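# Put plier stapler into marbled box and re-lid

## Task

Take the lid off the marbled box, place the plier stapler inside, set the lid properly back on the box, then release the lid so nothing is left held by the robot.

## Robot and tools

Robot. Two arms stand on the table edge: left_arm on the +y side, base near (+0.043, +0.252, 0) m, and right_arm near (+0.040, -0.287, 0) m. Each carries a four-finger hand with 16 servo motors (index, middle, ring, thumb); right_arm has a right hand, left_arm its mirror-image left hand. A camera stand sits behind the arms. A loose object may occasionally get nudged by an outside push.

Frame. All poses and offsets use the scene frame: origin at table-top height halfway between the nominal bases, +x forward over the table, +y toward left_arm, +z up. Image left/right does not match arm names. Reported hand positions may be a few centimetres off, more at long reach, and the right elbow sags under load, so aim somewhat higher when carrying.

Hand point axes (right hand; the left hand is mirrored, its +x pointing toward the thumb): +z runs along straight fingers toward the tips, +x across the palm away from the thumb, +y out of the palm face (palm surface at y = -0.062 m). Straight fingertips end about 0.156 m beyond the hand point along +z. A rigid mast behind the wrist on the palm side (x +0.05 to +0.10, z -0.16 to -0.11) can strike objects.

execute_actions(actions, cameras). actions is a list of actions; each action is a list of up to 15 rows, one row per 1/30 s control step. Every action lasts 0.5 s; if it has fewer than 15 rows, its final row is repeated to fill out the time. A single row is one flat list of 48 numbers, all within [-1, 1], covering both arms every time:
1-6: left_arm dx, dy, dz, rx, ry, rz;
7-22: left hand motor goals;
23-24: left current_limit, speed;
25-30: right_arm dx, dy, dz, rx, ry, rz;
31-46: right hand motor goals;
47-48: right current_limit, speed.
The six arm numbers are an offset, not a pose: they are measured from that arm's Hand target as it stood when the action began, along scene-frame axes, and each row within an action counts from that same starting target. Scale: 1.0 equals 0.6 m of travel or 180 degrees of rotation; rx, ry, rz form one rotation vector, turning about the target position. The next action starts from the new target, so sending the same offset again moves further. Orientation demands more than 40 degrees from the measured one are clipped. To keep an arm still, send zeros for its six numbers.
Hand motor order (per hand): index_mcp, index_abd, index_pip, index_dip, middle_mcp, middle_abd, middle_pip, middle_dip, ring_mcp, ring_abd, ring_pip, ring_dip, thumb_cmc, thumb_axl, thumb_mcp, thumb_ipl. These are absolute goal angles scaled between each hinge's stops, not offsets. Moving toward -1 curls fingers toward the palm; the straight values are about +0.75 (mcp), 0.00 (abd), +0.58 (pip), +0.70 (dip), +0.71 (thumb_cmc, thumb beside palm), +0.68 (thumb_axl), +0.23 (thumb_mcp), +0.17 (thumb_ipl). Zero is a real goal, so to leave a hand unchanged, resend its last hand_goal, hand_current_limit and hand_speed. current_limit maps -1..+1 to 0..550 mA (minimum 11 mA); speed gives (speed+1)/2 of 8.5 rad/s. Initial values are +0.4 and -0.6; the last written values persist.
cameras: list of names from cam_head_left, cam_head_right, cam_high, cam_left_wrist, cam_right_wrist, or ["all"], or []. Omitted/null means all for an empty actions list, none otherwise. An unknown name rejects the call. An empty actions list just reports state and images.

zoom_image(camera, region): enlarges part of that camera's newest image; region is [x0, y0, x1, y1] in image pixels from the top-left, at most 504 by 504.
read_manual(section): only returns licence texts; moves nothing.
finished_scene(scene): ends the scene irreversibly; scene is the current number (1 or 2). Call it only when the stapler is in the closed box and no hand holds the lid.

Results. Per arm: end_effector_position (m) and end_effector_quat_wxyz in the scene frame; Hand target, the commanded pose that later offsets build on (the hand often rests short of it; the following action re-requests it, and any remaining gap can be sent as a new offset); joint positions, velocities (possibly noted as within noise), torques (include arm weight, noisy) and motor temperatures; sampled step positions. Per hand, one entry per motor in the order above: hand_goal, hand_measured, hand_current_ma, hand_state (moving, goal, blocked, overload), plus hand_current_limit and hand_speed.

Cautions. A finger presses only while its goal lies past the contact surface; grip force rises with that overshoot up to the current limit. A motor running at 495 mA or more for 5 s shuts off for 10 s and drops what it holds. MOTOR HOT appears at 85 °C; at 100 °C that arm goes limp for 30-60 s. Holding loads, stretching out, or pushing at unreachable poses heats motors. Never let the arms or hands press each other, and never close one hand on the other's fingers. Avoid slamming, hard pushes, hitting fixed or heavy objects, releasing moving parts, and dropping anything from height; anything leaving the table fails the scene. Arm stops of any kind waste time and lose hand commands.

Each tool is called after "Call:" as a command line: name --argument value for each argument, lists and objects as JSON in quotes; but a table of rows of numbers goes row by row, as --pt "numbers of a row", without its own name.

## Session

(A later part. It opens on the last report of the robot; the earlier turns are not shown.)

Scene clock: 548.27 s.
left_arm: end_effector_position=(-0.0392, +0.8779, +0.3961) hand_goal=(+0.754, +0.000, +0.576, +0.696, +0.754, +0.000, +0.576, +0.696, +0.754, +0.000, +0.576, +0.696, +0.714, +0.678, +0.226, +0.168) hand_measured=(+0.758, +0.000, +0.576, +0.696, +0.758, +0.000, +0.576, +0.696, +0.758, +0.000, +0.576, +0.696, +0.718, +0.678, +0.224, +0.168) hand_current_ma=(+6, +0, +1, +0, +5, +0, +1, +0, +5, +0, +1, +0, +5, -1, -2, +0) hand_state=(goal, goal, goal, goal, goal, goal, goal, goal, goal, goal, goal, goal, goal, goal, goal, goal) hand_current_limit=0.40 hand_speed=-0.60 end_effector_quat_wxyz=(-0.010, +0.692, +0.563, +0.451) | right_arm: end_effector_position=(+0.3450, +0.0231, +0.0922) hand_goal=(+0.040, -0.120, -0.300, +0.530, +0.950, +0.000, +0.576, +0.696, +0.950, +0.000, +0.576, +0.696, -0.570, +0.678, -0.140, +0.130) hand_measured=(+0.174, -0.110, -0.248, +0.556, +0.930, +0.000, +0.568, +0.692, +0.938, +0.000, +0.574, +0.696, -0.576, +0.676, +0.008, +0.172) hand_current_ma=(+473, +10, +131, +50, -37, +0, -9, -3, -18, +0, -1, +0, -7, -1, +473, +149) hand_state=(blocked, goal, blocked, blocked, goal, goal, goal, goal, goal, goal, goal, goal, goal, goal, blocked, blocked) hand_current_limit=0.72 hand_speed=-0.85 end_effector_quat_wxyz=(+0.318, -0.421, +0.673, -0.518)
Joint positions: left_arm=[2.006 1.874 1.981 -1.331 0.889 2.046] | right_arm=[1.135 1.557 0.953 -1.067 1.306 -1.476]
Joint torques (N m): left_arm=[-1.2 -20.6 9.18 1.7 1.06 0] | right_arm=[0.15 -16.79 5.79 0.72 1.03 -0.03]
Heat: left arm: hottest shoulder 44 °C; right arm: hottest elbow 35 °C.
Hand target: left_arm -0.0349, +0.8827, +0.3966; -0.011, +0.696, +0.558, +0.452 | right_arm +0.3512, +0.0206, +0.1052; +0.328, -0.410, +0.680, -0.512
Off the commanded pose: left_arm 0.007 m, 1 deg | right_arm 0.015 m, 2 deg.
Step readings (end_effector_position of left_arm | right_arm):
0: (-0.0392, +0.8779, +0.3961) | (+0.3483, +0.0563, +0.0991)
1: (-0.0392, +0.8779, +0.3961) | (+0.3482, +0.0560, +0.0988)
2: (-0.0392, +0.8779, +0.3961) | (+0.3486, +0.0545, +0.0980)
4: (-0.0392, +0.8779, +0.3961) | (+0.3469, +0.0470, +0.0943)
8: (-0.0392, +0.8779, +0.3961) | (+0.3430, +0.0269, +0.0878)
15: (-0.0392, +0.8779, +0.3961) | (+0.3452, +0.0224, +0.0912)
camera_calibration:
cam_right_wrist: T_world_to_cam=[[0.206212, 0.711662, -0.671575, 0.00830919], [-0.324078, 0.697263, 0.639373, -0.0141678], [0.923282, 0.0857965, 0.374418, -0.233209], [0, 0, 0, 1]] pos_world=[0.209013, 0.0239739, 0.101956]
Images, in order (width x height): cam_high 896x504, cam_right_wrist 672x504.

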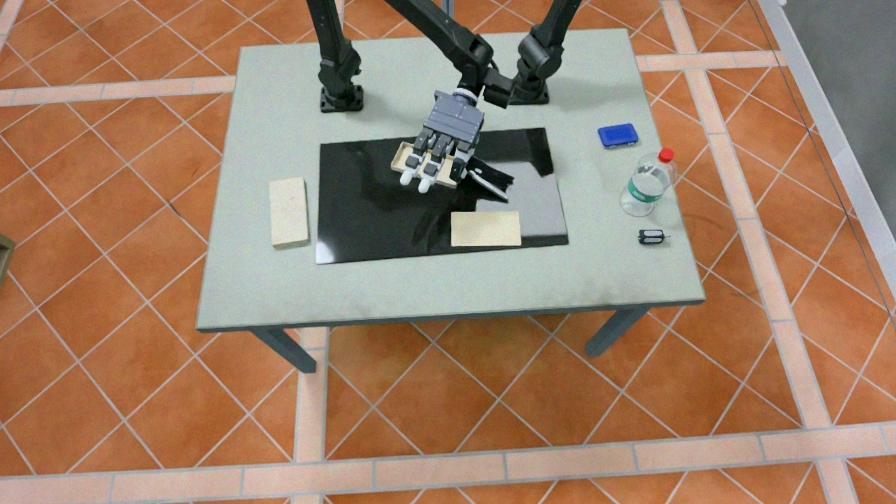

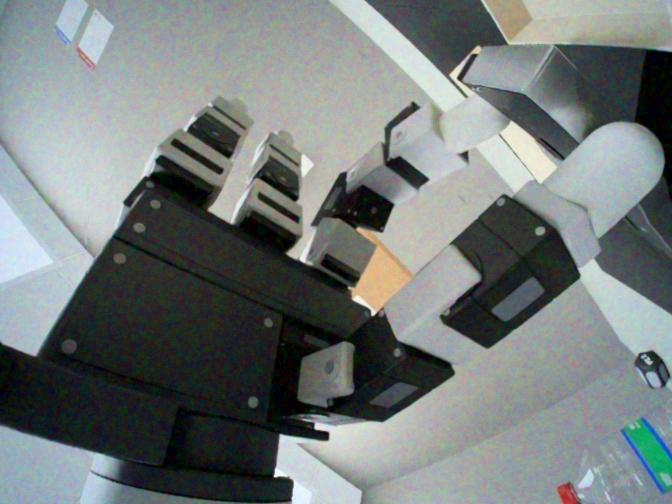

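Call:
execute_actions --actions '[[[0,0,0,0,0,0,0.754,0,0.576,0.696,0.754,0,0.576,0.696,0.754,0,0.576,0.696,0.714,0.678,0.226,0.168,0.4,-0.6,-0.017,-0.070,0,0,0,0.004,0.04,-0.12,-0.30,0.53,0.95,0,0.576,0.696,0.95,0,0.576,0.696,-0.57,0.678,-0.14,0.13,0.72,-0.85]]]' --cameras '["cam_right_wrist","cam_high"]'

Call:
zoom_image --camera "cam_right_wrist" --region '[340, 0, 672, 250]'

Call:
zoom_image --camera "cam_high" --region '[380, 120, 540, 220]'

Scene clock: 551.77 s.
left_arm: end_effector_position=(-0.0392, +0.8779, +0.3961) hand_goal=(+0.754, +0.000, +0.576, +0.696, +0.754, +0.000, +0.576, +0.696, +0.754, +0.000, +0.576, +0.696, +0.714, +0.678, +0.226, +0.168) hand_measured=(+0.758, +0.000, +0.576, +0.696, +0.758, +0.000, +0.576, +0.696, +0.758, +0.000, +0.576, +0.696, +0.718, +0.678, +0.224, +0.168) hand_current_ma=(+6, +0, +1, +0, +5, +0, +1, +0, +5, +0, +1, +0, +5, -1, -2, +0) hand_state=(goal, goal, goal, goal, goal, goal, goal, goal, goal, goal, goal, goal, goal, goal, goal, goal) hand_current_limit=0.40 hand_speed=-0.60 end_effector_quat_wxyz=(-0.010, +0.692, +0.563, +0.451) | right_arm: end_effector_position=(+0.3355, -0.0195, +0.0946) hand_goal=(+0.040, -0.120, -0.300, +0.530, +0.950, +0.000, +0.576, +0.696, +0.950, +0.000, +0.576, +0.696, -0.570, +0.678, -0.140, +0.130) hand_measured=(+0.174, -0.110, -0.248, +0.556, +0.930, +0.000, +0.568, +0.692, +0.938, +0.000, +0.574, +0.696, -0.576, +0.676, +0.008, +0.172) hand_current_ma=(+473, +10, +132, +51, -37, +0, -8, -3, -18, +0, -1, +0, -6, -1, +473, +149) hand_state=(blocked, goal, blocked, blocked, goal, goal, goal, goal, goal, goal, goal, goal, goal, goal, blocked, blocked) hand_current_limit=0.72 hand_speed=-0.85 end_effector_quat_wxyz=(+0.322, -0.426, +0.670, -0.516)
Joint positions: left_arm=[2.006 1.874 1.981 -1.331 0.889 2.046] | right_arm=[1.108 1.416 0.804 -0.908 1.307 -1.632]
Joint torques (N m): left_arm=[-1.2 -20.6 9.18 1.7 1.06 0.01] | right_arm=[0.15 -14.15 5.96 1.02 0.91 -0.05]
Heat: left arm: hottest shoulder 44 °C; right arm: hottest elbow 35 °C.
Hand target: left_arm -0.0349, +0.8827, +0.3966; -0.011, +0.696, +0.558, +0.452 | right_arm +0.3409, -0.0214, +0.1052; +0.332, -0.414, +0.677, -0.510
Off the commanded pose: left_arm 0.007 m, 1 deg | right_arm 0.012 m, 2 deg.
Step readings (end_effector_position of left_arm | right_arm):
0: (-0.0392, +0.8779, +0.3961) | (+0.3450, +0.0230, +0.0921)
1: (-0.0392, +0.8779, +0.3961) | (+0.3448, +0.0227, +0.0919)
2: (-0.0392, +0.8779, +0.3961) | (+0.3446, +0.0204, +0.0911)
4: (-0.0392, +0.8779, +0.3961) | (+0.3415, +0.0117, +0.0887)
8: (-0.0392, +0.8779, +0.3961) | (+0.3344, -0.0146, +0.0867)
15: (-0.0392, +0.8779, +0.3961) | (+0.3359, -0.0192, +0.0952)
camera_calibration:
cam_right_wrist: T_world_to_cam=[[0.196867, 0.714525, -0.67134, 0.0453575], [-0.334049, 0.692654, 0.639251, 0.0140581], [0.921767, 0.0984133, 0.375047, -0.221024], [0, 0, 0, 1]] pos_world=[0.199499, -0.0203947, 0.104358]
Images, in order (width x height): cam_high 896x504, cam_right_wrist 672x504.

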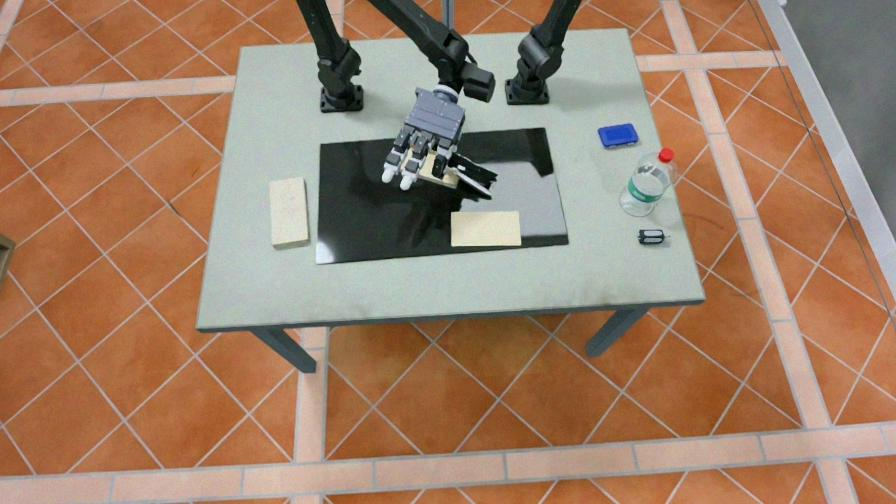

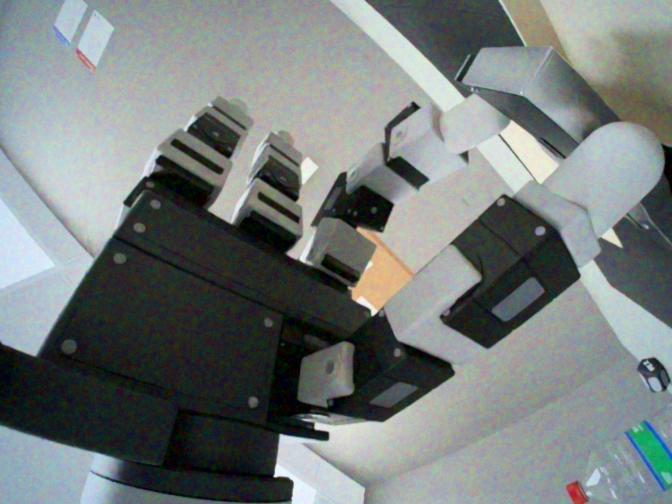

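Scaled by 1.518 from the camera's 672x504 image, which has a finer 960x720 frame.

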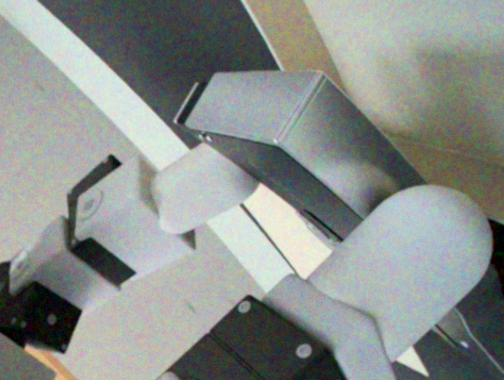

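Scaled by 3.150 from the camera's 896x504 image, which has a finer 1280x720 frame.

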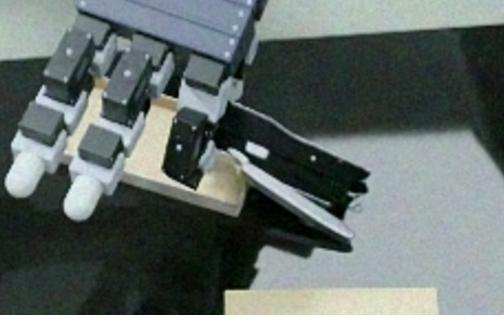

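Call:
execute_actions --actions '[[[0,0,0,0,0,0,0.754,0,0.576,0.696,0.754,0,0.576,0.696,0.754,0,0.576,0.696,0.714,0.678,0.226,0.168,0.4,-0.6,-0.033,-0.062,-0.005,0,0,0,0.04,-0.12,-0.30,0.53,0.95,0,0.576,0.696,0.95,0,0.576,0.696,-0.57,0.678,-0.14,0.13,0.72,-0.85]]]' --cameras '["cam_right_wrist","cam_high"]'

Call:
zoom_image --camera "cam_right_wrist" --region '[340, 0, 672, 250]'

Call:
zoom_image --camera "cam_high" --region '[380, 120, 540, 220]'

Scene clock: 555.97 s.
left_arm: end_effector_position=(-0.0392, +0.8779, +0.3961) hand_goal=(+0.754, +0.000, +0.576, +0.696, +0.754, +0.000, +0.576, +0.696, +0.754, +0.000, +0.576, +0.696, +0.714, +0.678, +0.226, +0.168) hand_measured=(+0.758, +0.000, +0.576, +0.696, +0.758, +0.000, +0.576, +0.696, +0.758, +0.000, +0.576, +0.696, +0.718, +0.678, +0.224, +0.168) hand_current_ma=(+6, +0, +1, +0, +5, +0, +1, +0, +5, +0, +1, +0, +5, -1, -2, +0) hand_state=(goal, goal, goal, goal, goal, goal, goal, goal, goal, goal, goal, goal, goal, goal, goal, goal) hand_current_limit=0.40 hand_speed=-0.60 end_effector_quat_wxyz=(-0.010, +0.692, +0.563, +0.451) | right_arm: end_effector_position=(+0.3176, -0.0559, +0.0953) hand_goal=(+0.040, -0.120, -0.300, +0.530, +0.950, +0.000, +0.576, +0.696, +0.950, +0.000, +0.576, +0.696, -0.570, +0.678, -0.140, +0.130) hand_measured=(+0.174, -0.110, -0.246, +0.556, +0.930, +0.000, +0.570, +0.692, +0.938, +0.000, +0.574, +0.696, -0.574, +0.678, +0.008, +0.172) hand_current_ma=(+473, +11, +134, +52, -37, +0, -8, -3, -18, +0, -1, +0, -3, +0, +473, +149) hand_state=(blocked, goal, blocked, blocked, goal, goal, goal, goal, goal, goal, goal, goal, goal, goal, blocked, blocked) hand_current_limit=0.72 hand_speed=-0.85 end_effector_quat_wxyz=(+0.327, -0.423, +0.672, -0.513)
Joint positions: left_arm=[2.006 1.874 1.981 -1.331 0.889 2.046] | right_arm=[1.107 1.297 0.693 -0.893 1.306 -1.641]
Joint torques (N m): left_arm=[-1.14 -20.54 9.18 1.72 1.06 0.01] | right_arm=[0.32 -11.52 5.86 0.9 0.87 -0.07]
Heat: left arm: hottest shoulder 44 °C; right arm: hottest elbow 35 °C.
Hand target: left_arm -0.0349, +0.8827, +0.3966; -0.011, +0.696, +0.558, +0.452 | right_arm +0.3211, -0.0585, +0.1023; +0.332, -0.414, +0.677, -0.510
Off the commanded pose: left_arm 0.007 m, 1 deg | right_arm 0.008 m, 1 deg.
Step readings (end_effector_position of left_arm | right_arm):
0: (-0.0392, +0.8779, +0.3961) | (+0.3354, -0.0195, +0.0946)
1: (-0.0392, +0.8779, +0.3961) | (+0.3353, -0.0198, +0.0945)
2: (-0.0392, +0.8779, +0.3961) | (+0.3343, -0.0218, +0.0935)
4: (-0.0392, +0.8779, +0.3961) | (+0.3298, -0.0308, +0.0911)
8: (-0.0392, +0.8779, +0.3961) | (+0.3192, -0.0528, +0.0885)
15: (-0.0392, +0.8779, +0.3961) | (+0.3181, -0.0551, +0.0964)
camera_calibration:
cam_right_wrist: T_world_to_cam=[[0.199118, 0.722852, -0.661693, 0.0742611], [-0.338097, 0.684428, 0.645948, 0.0329968], [0.919806, 0.0950969, 0.380676, -0.201368], [0, 0, 0, 1]] pos_world=[0.181589, -0.0571142, 0.10448]
Images, in order (width x height): cam_high 896x504, cam_right_wrist 672x504.

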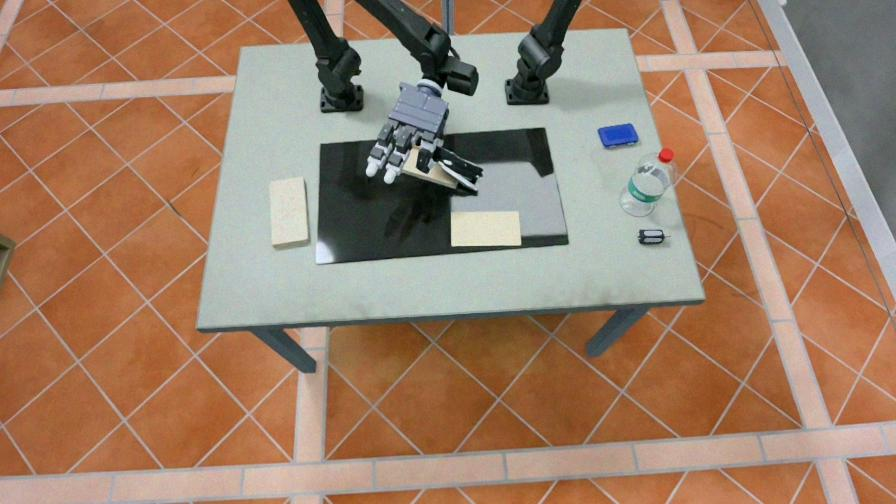

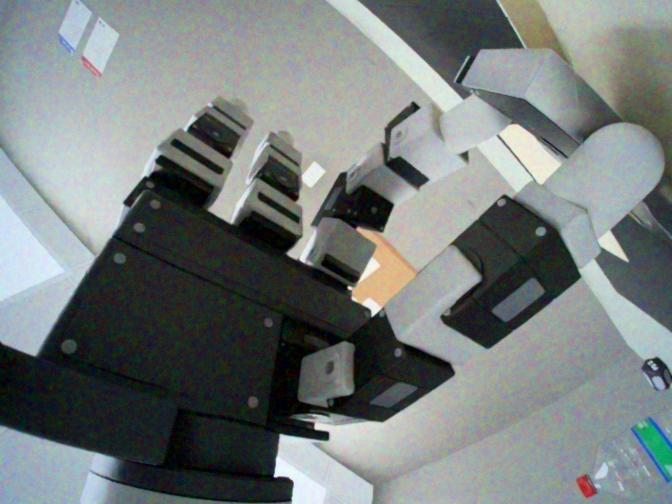

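Scaled by 1.518 from the camera's 672x504 image, which has a finer 960x720 frame.

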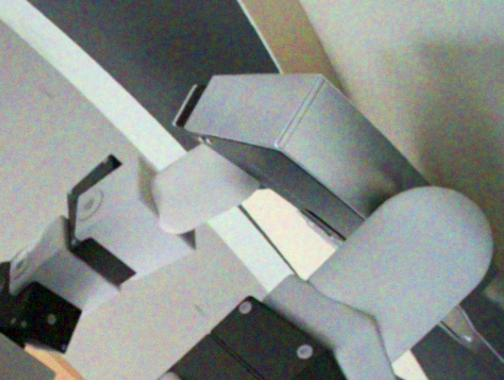

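Scaled by 3.150 from the camera's 896x504 image, which has a finer 1280x720 frame.

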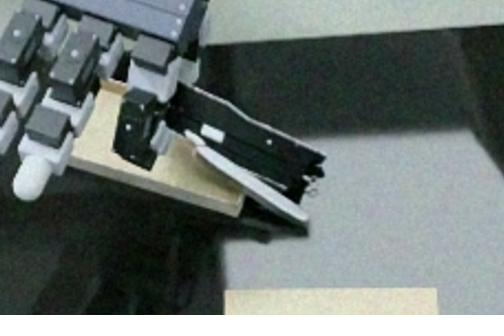

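Call:
execute_actions --actions '[[[0,0,0,0,0,0,0.754,0,0.576,0.696,0.754,0,0.576,0.696,0.754,0,0.576,0.696,0.714,0.678,0.226,0.168,0.4,-0.6,-0.023,-0.045,-0.012,0,0,0,0.04,-0.12,-0.30,0.53,0.95,0,0.576,0.696,0.95,0,0.576,0.696,-0.57,0.678,-0.14,0.13,0.72,-0.85]]]' --cameras '["cam_right_wrist","cam_high"]'

Call:
zoom_image --camera "cam_right_wrist" --region '[340, 0, 672, 250]'

Call:
zoom_image --camera "cam_high" --region '[380, 120, 540, 220]'

Scene clock: 558.67 s.
left_arm: end_effector_position=(-0.0392, +0.8779, +0.3961) hand_goal=(+0.754, +0.000, +0.576, +0.696, +0.754, +0.000, +0.576, +0.696, +0.754, +0.000, +0.576, +0.696, +0.714, +0.678, +0.226, +0.168) hand_measured=(+0.758, +0.000, +0.576, +0.696, +0.758, +0.000, +0.576, +0.696, +0.758, +0.000, +0.576, +0.696, +0.718, +0.678, +0.224, +0.168) hand_current_ma=(+6, +0, +1, +0, +5, +0, +1, +0, +5, +0, +1, +0, +5, -1, -2, +0) hand_state=(goal, goal, goal, goal, goal, goal, goal, goal, goal, goal, goal, goal, goal, goal, goal, goal) hand_current_limit=0.40 hand_speed=-0.60 end_effector_quat_wxyz=(-0.010, +0.692, +0.563, +0.451) | right_arm: end_effector_position=(+0.3038, -0.0839, +0.0885) hand_goal=(+0.040, -0.120, -0.300, +0.530, +0.950, +0.000, +0.576, +0.696, +0.950, +0.000, +0.576, +0.696, -0.570, +0.678, -0.140, +0.130) hand_measured=(+0.174, -0.108, -0.246, +0.556, +0.930, +0.000, +0.570, +0.692, +0.938, +0.000, +0.574, +0.696, -0.574, +0.678, +0.008, +0.172) hand_current_ma=(+473, +14, +134, +52, -37, +0, -8, -3, -18, +0, -1, +0, -5, +0, +473, +149) hand_state=(blocked, goal, blocked, blocked, goal, goal, goal, goal, goal, goal, goal, goal, goal, goal, blocked, blocked) hand_current_limit=0.72 hand_speed=-0.85 end_effector_quat_wxyz=(+0.325, -0.424, +0.671, -0.513)
Joint positions: left_arm=[2.006 1.874 1.981 -1.331 0.889 2.046] | right_arm=[1.107 1.222 0.608 -0.884 1.306 -1.645]
Joint torques (N m): left_arm=[-1.2 -20.6 9.2 1.7 1.06 0.01] | right_arm=[0.32 -10.05 5.87 1.02 0.87 -0.05]
Heat: left arm: hottest shoulder 44 °C; right arm: hottest elbow 34 °C.
Hand target: left_arm -0.0349, +0.8827, +0.3966; -0.011, +0.696, +0.558, +0.452 | right_arm +0.3074, -0.0856, +0.0950; +0.332, -0.414, +0.677, -0.510
Off the commanded pose: left_arm 0.007 m, 1 deg | right_arm 0.008 m, 2 deg.
Step readings (end_effector_position of left_arm | right_arm):
0: (-0.0392, +0.8779, +0.3961) | (+0.3176, -0.0559, +0.0953)
1: (-0.0392, +0.8779, +0.3961) | (+0.3175, -0.0562, +0.0951)
2: (-0.0392, +0.8779, +0.3961) | (+0.3169, -0.0573, +0.0945)
4: (-0.0392, +0.8779, +0.3961) | (+0.3137, -0.0638, +0.0918)
8: (-0.0392, +0.8779, +0.3961) | (+0.3056, -0.0800, +0.0868)
15: (-0.0392, +0.8779, +0.3961) | (+0.3038, -0.0839, +0.0883)
camera_calibration:
cam_right_wrist: T_world_to_cam=[[0.197719, 0.720725, -0.664427, 0.0931983], [-0.337463, 0.686422, 0.644161, 0.0521293], [0.92034, 0.096857, 0.378937, -0.183222], [0, 0, 0, 1]] pos_world=[0.167791, -0.0852067, 0.0977733]
Images, in order (width x height): cam_high 896x504, cam_right_wrist 672x504.

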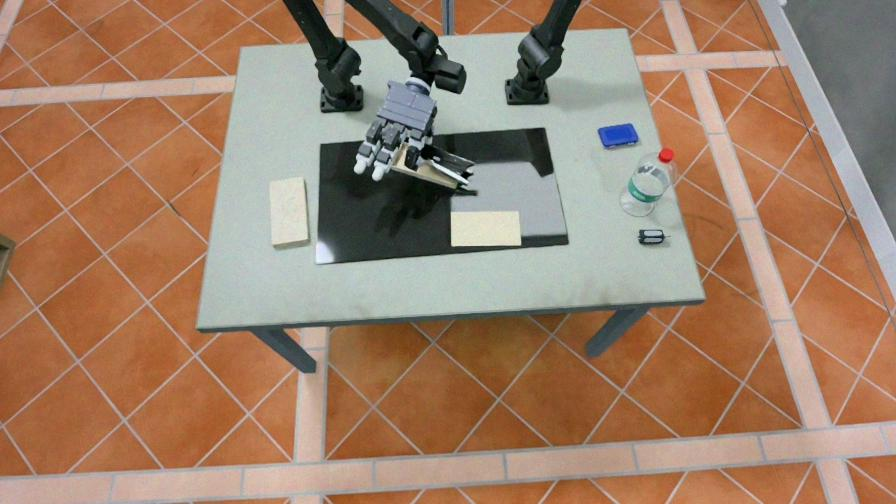

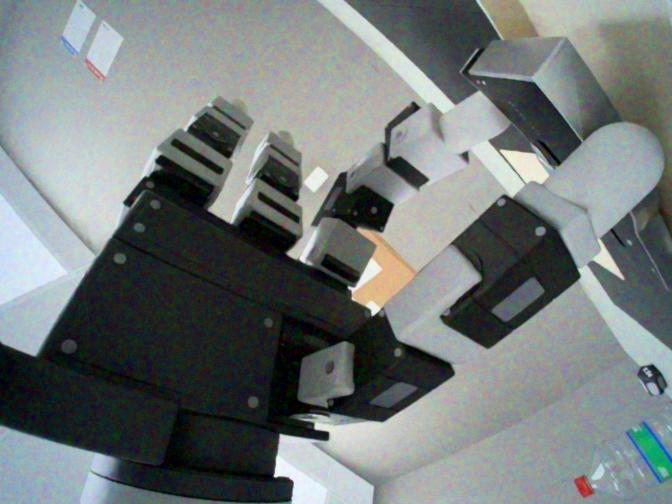

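Scaled by 1.518 from the camera's 672x504 image, which has a finer 960x720 frame.

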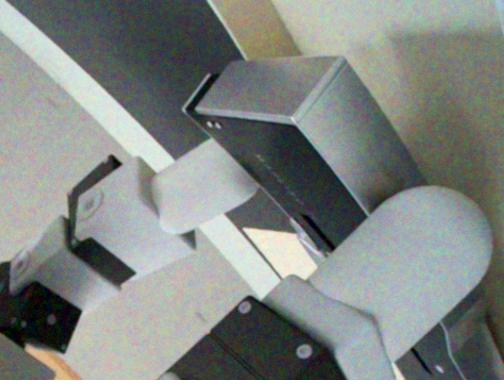

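Scaled by 3.150 from the camera's 896x504 image, which has a finer 1280x720 frame.

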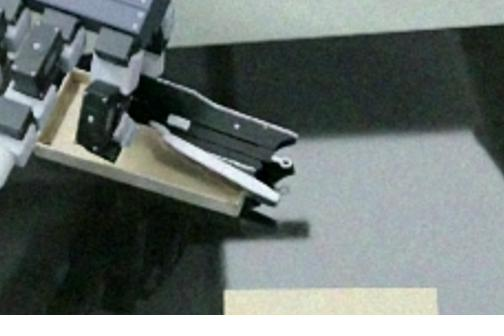

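Call:
execute_actions --actions '[[[0,0,0,0,0,0,0.754,0,0.576,0.696,0.754,0,0.576,0.696,0.754,0,0.576,0.696,0.714,0.678,0.226,0.168,0.4,-0.6,-0.021,-0.044,-0.008,0,0,0,0.04,-0.12,-0.30,0.53,0.95,0,0.576,0.696,0.95,0,0.576,0.696,-0.57,0.678,-0.14,0.13,0.72,-0.85]]]' --cameras '["cam_right_wrist","cam_high"]'

Call:
zoom_image --camera "cam_right_wrist" --region '[340, 0, 672, 250]'

Call:
zoom_image --camera "cam_high" --region '[380, 120, 500, 200]'

Scene clock: 561.33 s.
left_arm: end_effector_position=(-0.0392, +0.8779, +0.3961) hand_goal=(+0.754, +0.000, +0.576, +0.696, +0.754, +0.000, +0.576, +0.696, +0.754, +0.000, +0.576, +0.696, +0.714, +0.678, +0.226, +0.168) hand_measured=(+0.758, +0.000, +0.576, +0.696, +0.758, +0.000, +0.576, +0.696, +0.758, +0.000, +0.576, +0.696, +0.718, +0.678, +0.224, +0.168) hand_current_ma=(+6, +0, +1, +0, +5, +0, +1, +0, +5, +0, +1, +0, +5, -1, -2, +0) hand_state=(goal, goal, goal, goal, goal, goal, goal, goal, goal, goal, goal, goal, goal, goal, goal, goal) hand_current_limit=0.40 hand_speed=-0.60 end_effector_quat_wxyz=(-0.010, +0.692, +0.563, +0.451) | right_arm: end_effector_position=(+0.2910, -0.1102, +0.0844) hand_goal=(+0.040, -0.120, -0.300, +0.530, +0.950, +0.000, +0.576, +0.696, +0.950, +0.000, +0.576, +0.696, -0.570, +0.678, -0.140, +0.130) hand_measured=(+0.174, -0.108, -0.246, +0.556, +0.930, +0.000, +0.570, +0.692, +0.938, +0.000, +0.574, +0.696, -0.574, +0.678, +0.008, +0.172) hand_current_ma=(+473, +15, +134, +52, -37, +0, -8, -3, -18, +0, -1, +0, -4, +0, +473, +149) hand_state=(blocked, goal, blocked, blocked, goal, goal, goal, goal, goal, goal, goal, goal, goal, goal, blocked, blocked) hand_current_limit=0.72 hand_speed=-0.85 end_effector_quat_wxyz=(+0.326, -0.425, +0.671, -0.513)
Joint positions: left_arm=[2.006 1.874 1.981 -1.331 0.889 2.046] | right_arm=[1.105 1.134 0.53 -0.879 1.306 -1.659]
Joint torques (N m): left_arm=[-1.14 -20.66 9.18 1.72 1.06 0.01] | right_arm=[0.15 -8.47 6 1.06 0.87 -0.06]
Heat: left arm: hottest shoulder 44 °C; right arm: hottest elbow 34 °C.
Hand target: left_arm -0.0349, +0.8827, +0.3966; -0.011, +0.696, +0.558, +0.452 | right_arm +0.2948, -0.1120, +0.0903; +0.332, -0.414, +0.677, -0.510
Off the commanded pose: left_arm 0.007 m, 1 deg | right_arm 0.007 m, 2 deg.
Step readings (end_effector_position of left_arm | right_arm):
0: (-0.0392, +0.8779, +0.3961) | (+0.3037, -0.0840, +0.0885)
1: (-0.0392, +0.8779, +0.3961) | (+0.3036, -0.0843, +0.0883)
2: (-0.0392, +0.8779, +0.3961) | (+0.3031, -0.0853, +0.0878)
4: (-0.0392, +0.8779, +0.3961) | (+0.3000, -0.0915, +0.0858)
8: (-0.0392, +0.8779, +0.3961) | (+0.2927, -0.1063, +0.0821)
15: (-0.0392, +0.8779, +0.3961) | (+0.2912, -0.1099, +0.0844)
camera_calibration:
cam_right_wrist: T_world_to_cam=[[0.196351, 0.721661, -0.663816, 0.112435], [-0.339161, 0.685192, 0.644578, 0.0687921], [0.920009, 0.0985772, 0.379297, -0.1671], [0, 0, 0, 1]] pos_world=[0.154989, -0.111803, 0.0936747]
Images, in order (width x height): cam_high 896x504, cam_right_wrist 672x504.

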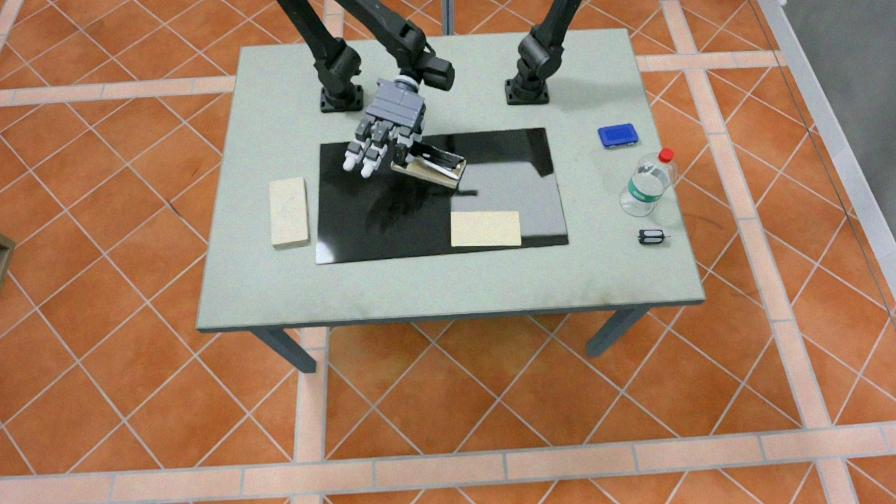

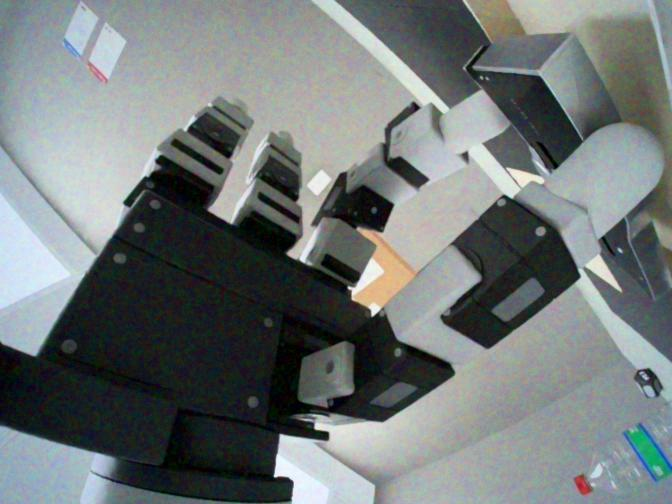

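Scaled by 1.518 from the camera's 672x504 image, which has a finer 960x720 frame.

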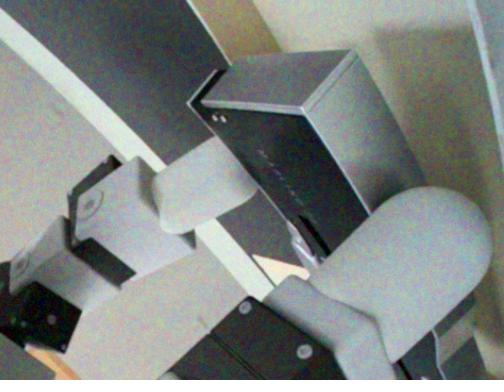

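Scaled by 4.200 from the camera's 896x504 image, which has a finer 1280x720 frame.

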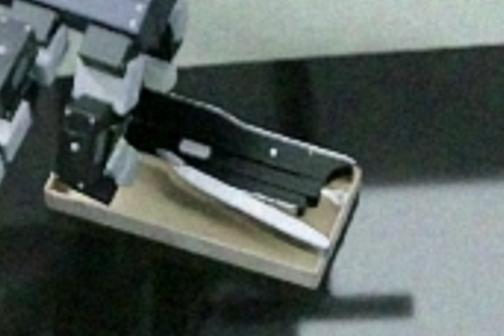

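Call:
execute_actions --actions '[[[0,0,0,0,0,0,0.754,0,0.576,0.696,0.754,0,0.576,0.696,0.754,0,0.576,0.696,0.714,0.678,0.226,0.168,0.4,-0.6,-0.007,-0.016,-0.003,0,0,0,0.04,-0.12,-0.30,0.53,0.95,0,0.576,0.696,0.95,0,0.576,0.696,-0.57,0.678,-0.14,0.13,0.72,-0.85]]]' --cameras '["cam_right_wrist","cam_high"]'

Call:
zoom_image --camera "cam_right_wrist" --region '[340, 0, 672, 250]'

Call:
zoom_image --camera "cam_high" --region '[380, 120, 500, 200]'

Scene clock: 564.17 s.
left_arm: end_effector_position=(-0.0392, +0.8779, +0.3961) hand_goal=(+0.754, +0.000, +0.576, +0.696, +0.754, +0.000, +0.576, +0.696, +0.754, +0.000, +0.576, +0.696, +0.714, +0.678, +0.226, +0.168) hand_measured=(+0.758, +0.000, +0.576, +0.696, +0.758, +0.000, +0.576, +0.696, +0.758, +0.000, +0.576, +0.696, +0.718, +0.678, +0.224, +0.168) hand_current_ma=(+6, +0, +1, +0, +5, +0, +1, +0, +5, +0, +1, +0, +5, -1, -2, +0) hand_state=(goal, goal, goal, goal, goal, goal, goal, goal, goal, goal, goal, goal, goal, goal, goal, goal) hand_current_limit=0.40 hand_speed=-0.60 end_effector_quat_wxyz=(-0.010, +0.692, +0.563, +0.451) | right_arm: end_effector_position=(+0.2875, -0.1189, +0.0856) hand_goal=(+0.040, -0.120, -0.300, +0.530, +0.950, +0.000, +0.576, +0.696, +0.950, +0.000, +0.576, +0.696, -0.570, +0.678, -0.140, +0.130) hand_measured=(+0.044, -0.116, -0.292, +0.536, +0.930, +0.000, +0.570, +0.692, +0.938, +0.000, +0.574, +0.696, -0.574, +0.678, -0.126, +0.134) hand_current_ma=(+5, +3, +10, +5, -37, +0, -8, -3, -18, +0, -1, +0, -3, +0, +31, +7) hand_state=(goal, goal, goal, goal, goal, goal, goal, goal, goal, goal, goal, goal, goal, goal, goal, goal) hand_current_limit=0.72 hand_speed=-0.85 end_effector_quat_wxyz=(+0.329, -0.422, +0.672, -0.511)
Joint positions: left_arm=[2.006 1.874 1.981 -1.331 0.889 2.046] | right_arm=[1.102 1.093 0.505 -0.876 1.305 -1.67]
Joint torques (N m): left_arm=[-1.2 -20.66 9.2 1.7 1.07 0.01] | right_arm=[0.15 -7.18 5.85 1.1 0.86 -0.05]
Heat: left arm: hottest shoulder 44 °C; right arm: hottest elbow 34 °C.
Hand target: left_arm -0.0349, +0.8827, +0.3966; -0.011, +0.696, +0.558, +0.452 | right_arm +0.2905, -0.1217, +0.0884; +0.331, -0.415, +0.677, -0.510
Off the commanded pose: left_arm 0.007 m, 1 deg | right_arm 0.005 m, 1 deg.
Step readings (end_effector_position of left_arm | right_arm):
0: (-0.0392, +0.8779, +0.3961) | (+0.2910, -0.1103, +0.0844)
1: (-0.0392, +0.8779, +0.3961) | (+0.2909, -0.1104, +0.0843)
2: (-0.0392, +0.8779, +0.3961) | (+0.2908, -0.1107, +0.0843)
4: (-0.0392, +0.8779, +0.3961) | (+0.2896, -0.1130, +0.0836)
8: (-0.0392, +0.8779, +0.3961) | (+0.2873, -0.1184, +0.0831)
15: (-0.0392, +0.8779, +0.3961) | (+0.2875, -0.1189, +0.0856)
camera_calibration:
cam_right_wrist: T_world_to_cam=[[0.198673, 0.72647, -0.657852, 0.119551], [-0.341413, 0.680489, 0.648361, 0.0725301], [0.918676, 0.0957879, 0.383221, -0.163791], [0, 0, 0, 1]] pos_world=[0.151482, -0.120517, 0.0943892]
Images, in order (width x height): cam_high 896x504, cam_right_wrist 672x504.

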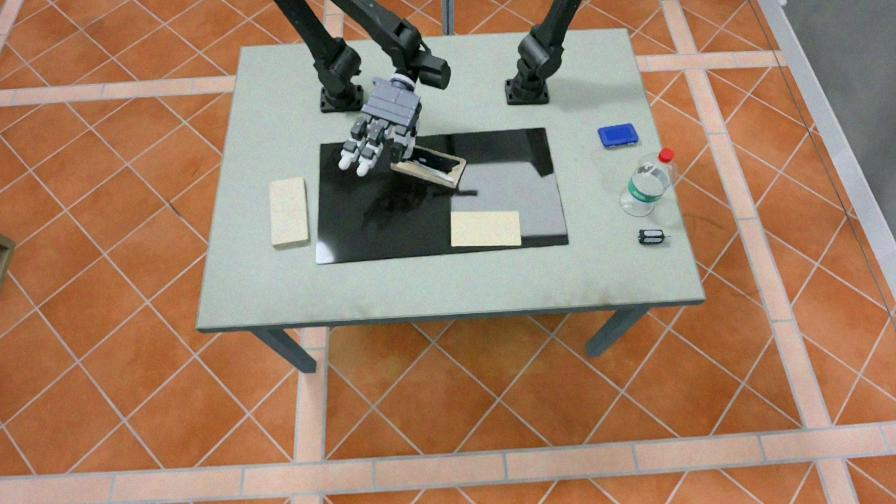

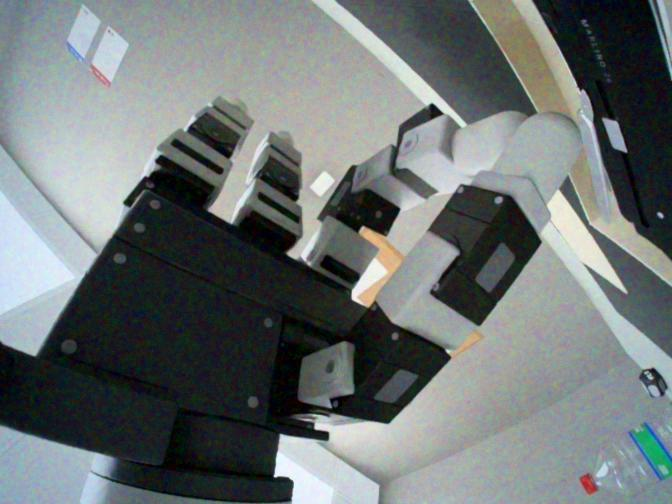

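Scaled by 1.518 from the camera's 672x504 image, which has a finer 960x720 frame.

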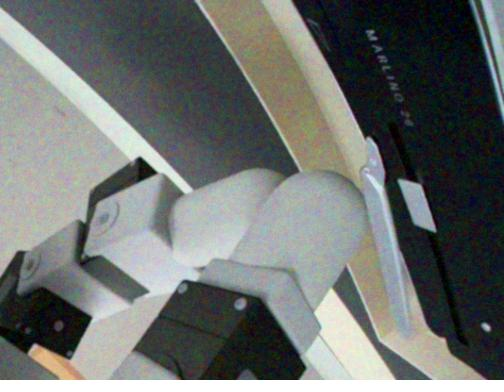

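Scaled by 4.200 from the camera's 896x504 image, which has a finer 1280x720 frame.

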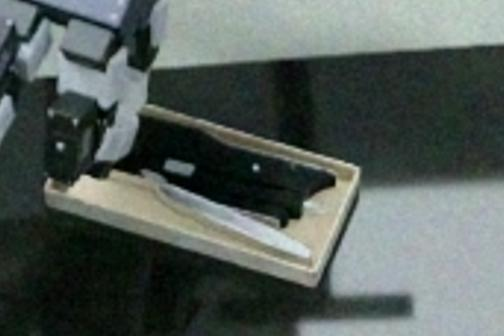

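Call:
execute_actions --actions '[[[0,0,0,0,0,0,0.754,0,0.576,0.696,0.754,0,0.576,0.696,0.754,0,0.576,0.696,0.714,0.678,0.226,0.168,0.4,-0.6,0,0,0.1,0,0,0,0.2,0,-0.27,0.552,0.9,0,0.5,0.69,0.95,0,0.576,0.696,-0.57,0.678,0.1,0.168,0.0,-0.7]],[[0,0,0,0,0,0,0.754,0,0.576,0.696,0.754,0,0.576,0.696,0.754,0,0.576,0.696,0.714,0.678,0.226,0.168,0.4,-0.6,-0.02,-0.12,0.08,0,0,0,0.55,0,-0.226,0.478,0.6,0,-0.226,0.478,0.95,0,0.576,0.696,-0.571,0.678,0.62,-0.319,0.2,-0.6]]]' --cameras '["all"]'

Call:
zoom_image --camera "cam_high" --region '[380, 120, 500, 200]'

Call:
zoom_image --camera "cam_head_left" --region '[440, 220, 620, 340]'

Call:
zoom_image --camera "cam_high" --region '[240, 160, 340, 260]'

Scene clock: 567.53 s.
left_arm: end_effector_position=(-0.0392, +0.8779, +0.3961) hand_goal=(+0.754, +0.000, +0.576, +0.696, +0.754, +0.000, +0.576, +0.696, +0.754, +0.000, +0.576, +0.696, +0.714, +0.678, +0.226, +0.168) hand_measured=(+0.758, +0.000, +0.576, +0.696, +0.758, +0.000, +0.576, +0.696, +0.758, +0.000, +0.576, +0.696, +0.718, +0.678, +0.224, +0.168) hand_current_ma=(+6, +0, +1, +0, +5, +0, +1, +0, +5, +0, +1, +0, +5, -1, -2, +0) hand_state=(goal, goal, goal, goal, goal, goal, goal, goal, goal, goal, goal, goal, goal, goal, goal, goal) hand_current_limit=0.40 hand_speed=-0.60 end_effector_quat_wxyz=(-0.010, +0.692, +0.563, +0.451) | right_arm: end_effector_position=(+0.2748, -0.1936, +0.1884) hand_goal=(+0.550, +0.000, -0.226, +0.478, +0.600, +0.000, -0.226, +0.478, +0.950, +0.000, +0.576, +0.696, -0.570, +0.678, +0.620, -0.318) hand_measured=(+0.538, -0.002, -0.228, +0.482, +0.594, +0.000, -0.224, +0.480, +0.938, +0.000, +0.574, +0.696, -0.572, +0.678, +0.614, -0.316) hand_current_ma=(-20, -2, -2, +3, -7, +0, +2, +2, -18, +0, -1, +0, -1, +0, -12, +3) hand_state=(goal, goal, goal, goal, goal, goal, goal, goal, goal, goal, goal, goal, goal, goal, goal, goal) hand_current_limit=0.20 hand_speed=-0.60 end_effector_quat_wxyz=(+0.321, -0.420, +0.673, -0.518)
Joint positions: left_arm=[2.006 1.874 1.981 -1.331 0.889 2.046] | right_arm=[0.974 0.617 0.554 -1.037 1.278 -2.065]
Joint torques (N m): left_arm=[-1.2 -20.6 9.2 1.72 1.06 0.01] | right_arm=[0.09 -1.9 8.44 1.72 0.64 -0.05]
Heat: left arm: hottest shoulder 44 °C; right arm: hottest elbow 34 °C.
Hand target: left_arm -0.0349, +0.8827, +0.3966; -0.011, +0.696, +0.558, +0.452 | right_arm +0.2785, -0.1936, +0.1966; +0.332, -0.414, +0.677, -0.510
Off the commanded pose: left_arm 0.007 m, 1 deg | right_arm 0.009 m, 2 deg.
Step readings (end_effector_position of left_arm | right_arm):
0: (-0.0392, +0.8779, +0.3961) | (+0.2875, -0.1188, +0.0856)
1: (-0.0392, +0.8779, +0.3961) | (+0.2875, -0.1189, +0.0857)
2: (-0.0392, +0.8779, +0.3961) | (+0.2871, -0.1202, +0.0863)
4: (-0.0392, +0.8779, +0.3961) | (+0.2850, -0.1263, +0.0909)
8: (-0.0392, +0.8779, +0.3961) | (+0.2836, -0.1338, +0.1100)
15: (-0.0392, +0.8779, +0.3961) | (+0.2840, -0.1331, +0.1275)
16: (-0.0392, +0.8779, +0.3961) | (+0.2836, -0.1341, +0.1276)
17: (-0.0392, +0.8779, +0.3961) | (+0.2832, -0.1365, +0.1286)
19: (-0.0392, +0.8779, +0.3961) | (+0.2841, -0.1468, +0.1382)
23: (-0.0392, +0.8779, +0.3961) | (+0.2858, -0.1725, +0.1705)
30: (-0.0392, +0.8779, +0.3961) | (+0.2776, -0.1900, +0.1876)
camera_calibration:
cam_left_wrist: T_world_to_cam=[[-0.454326, -0.349977, -0.81921, 0.58534], [-0.876052, 0.00869081, 0.482137, -0.301079], [-0.161617, 0.936718, -0.310547, -0.588051], [0, 0, 0, 1]] pos_world=[-0.0928653, 0.75831, 0.44206]
cam_right_wrist: T_world_to_cam=[[0.208982, 0.713304, -0.668972, 0.240707], [-0.327995, 0.695578, 0.63921, 0.0533647], [0.921274, 0.0858358, 0.379324, -0.186266], [0, 0, 0, 1]] pos_world=[0.138802, -0.192828, 0.19757]

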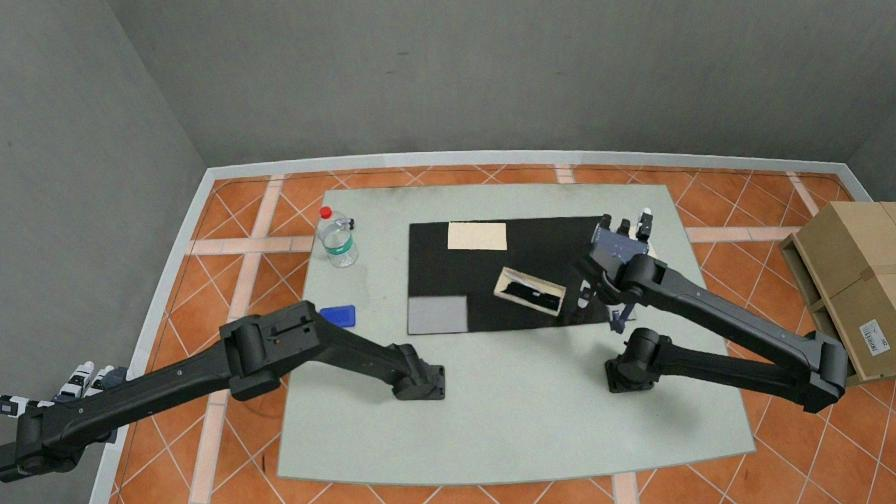

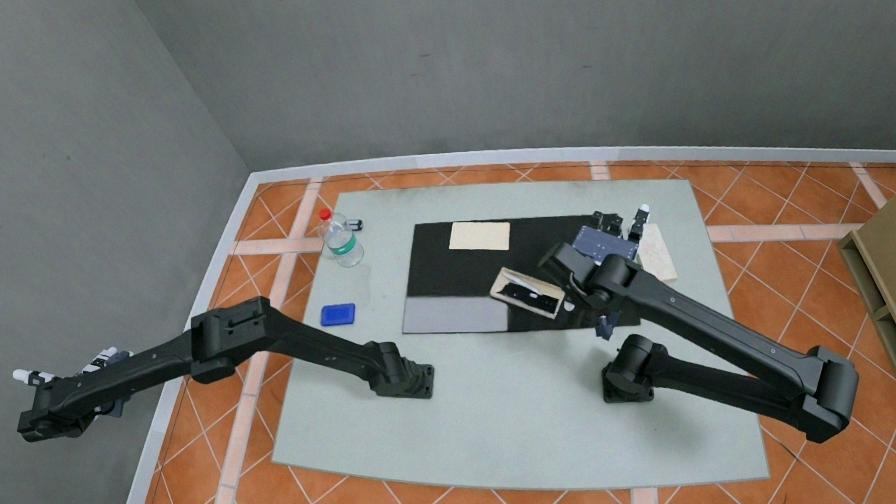

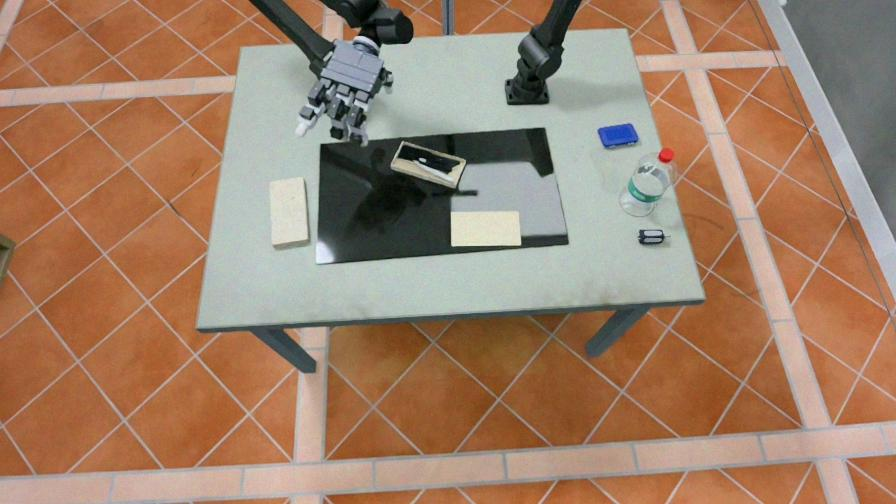

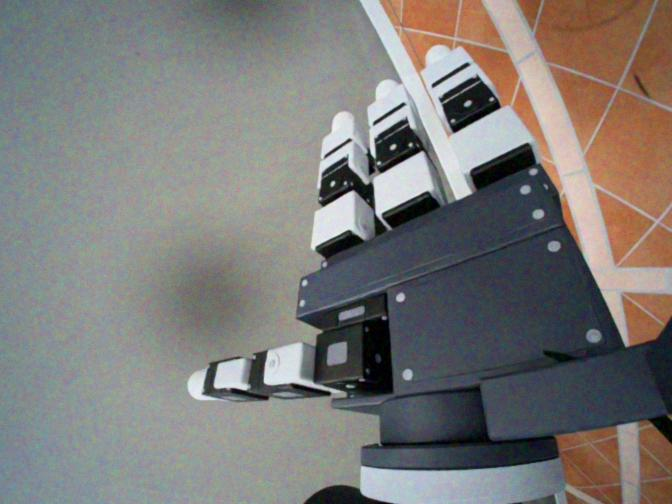

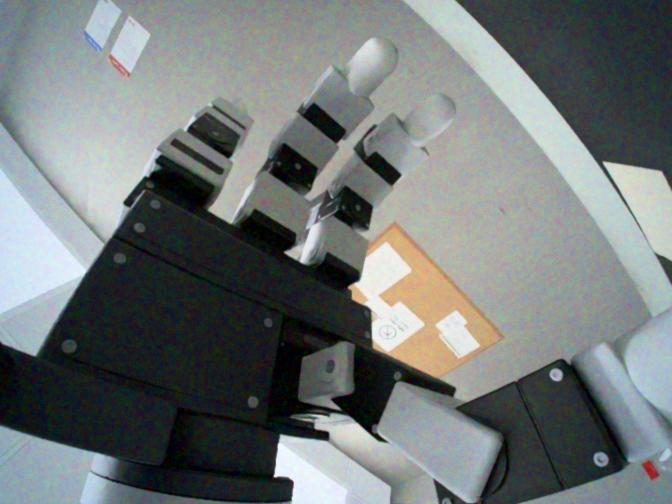

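Scaled by 4.200 from the camera's 896x504 image, which has a finer 1280x720 frame.

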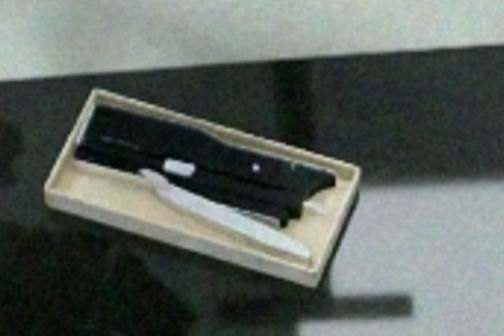

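Scaled by 2.800 from the camera's 896x504 image, which has a finer 1280x720 frame.

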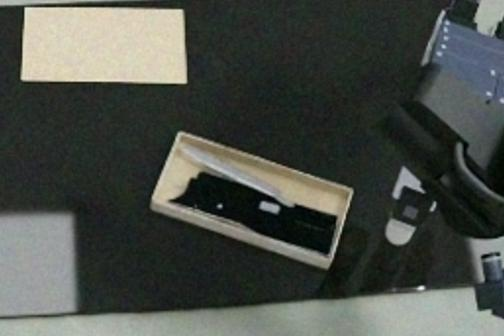

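Scaled by 5.040 from the camera's 896x504 image, which has a finer 1280x720 frame.

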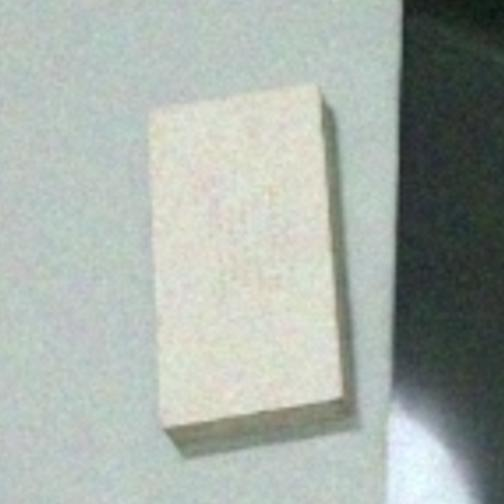

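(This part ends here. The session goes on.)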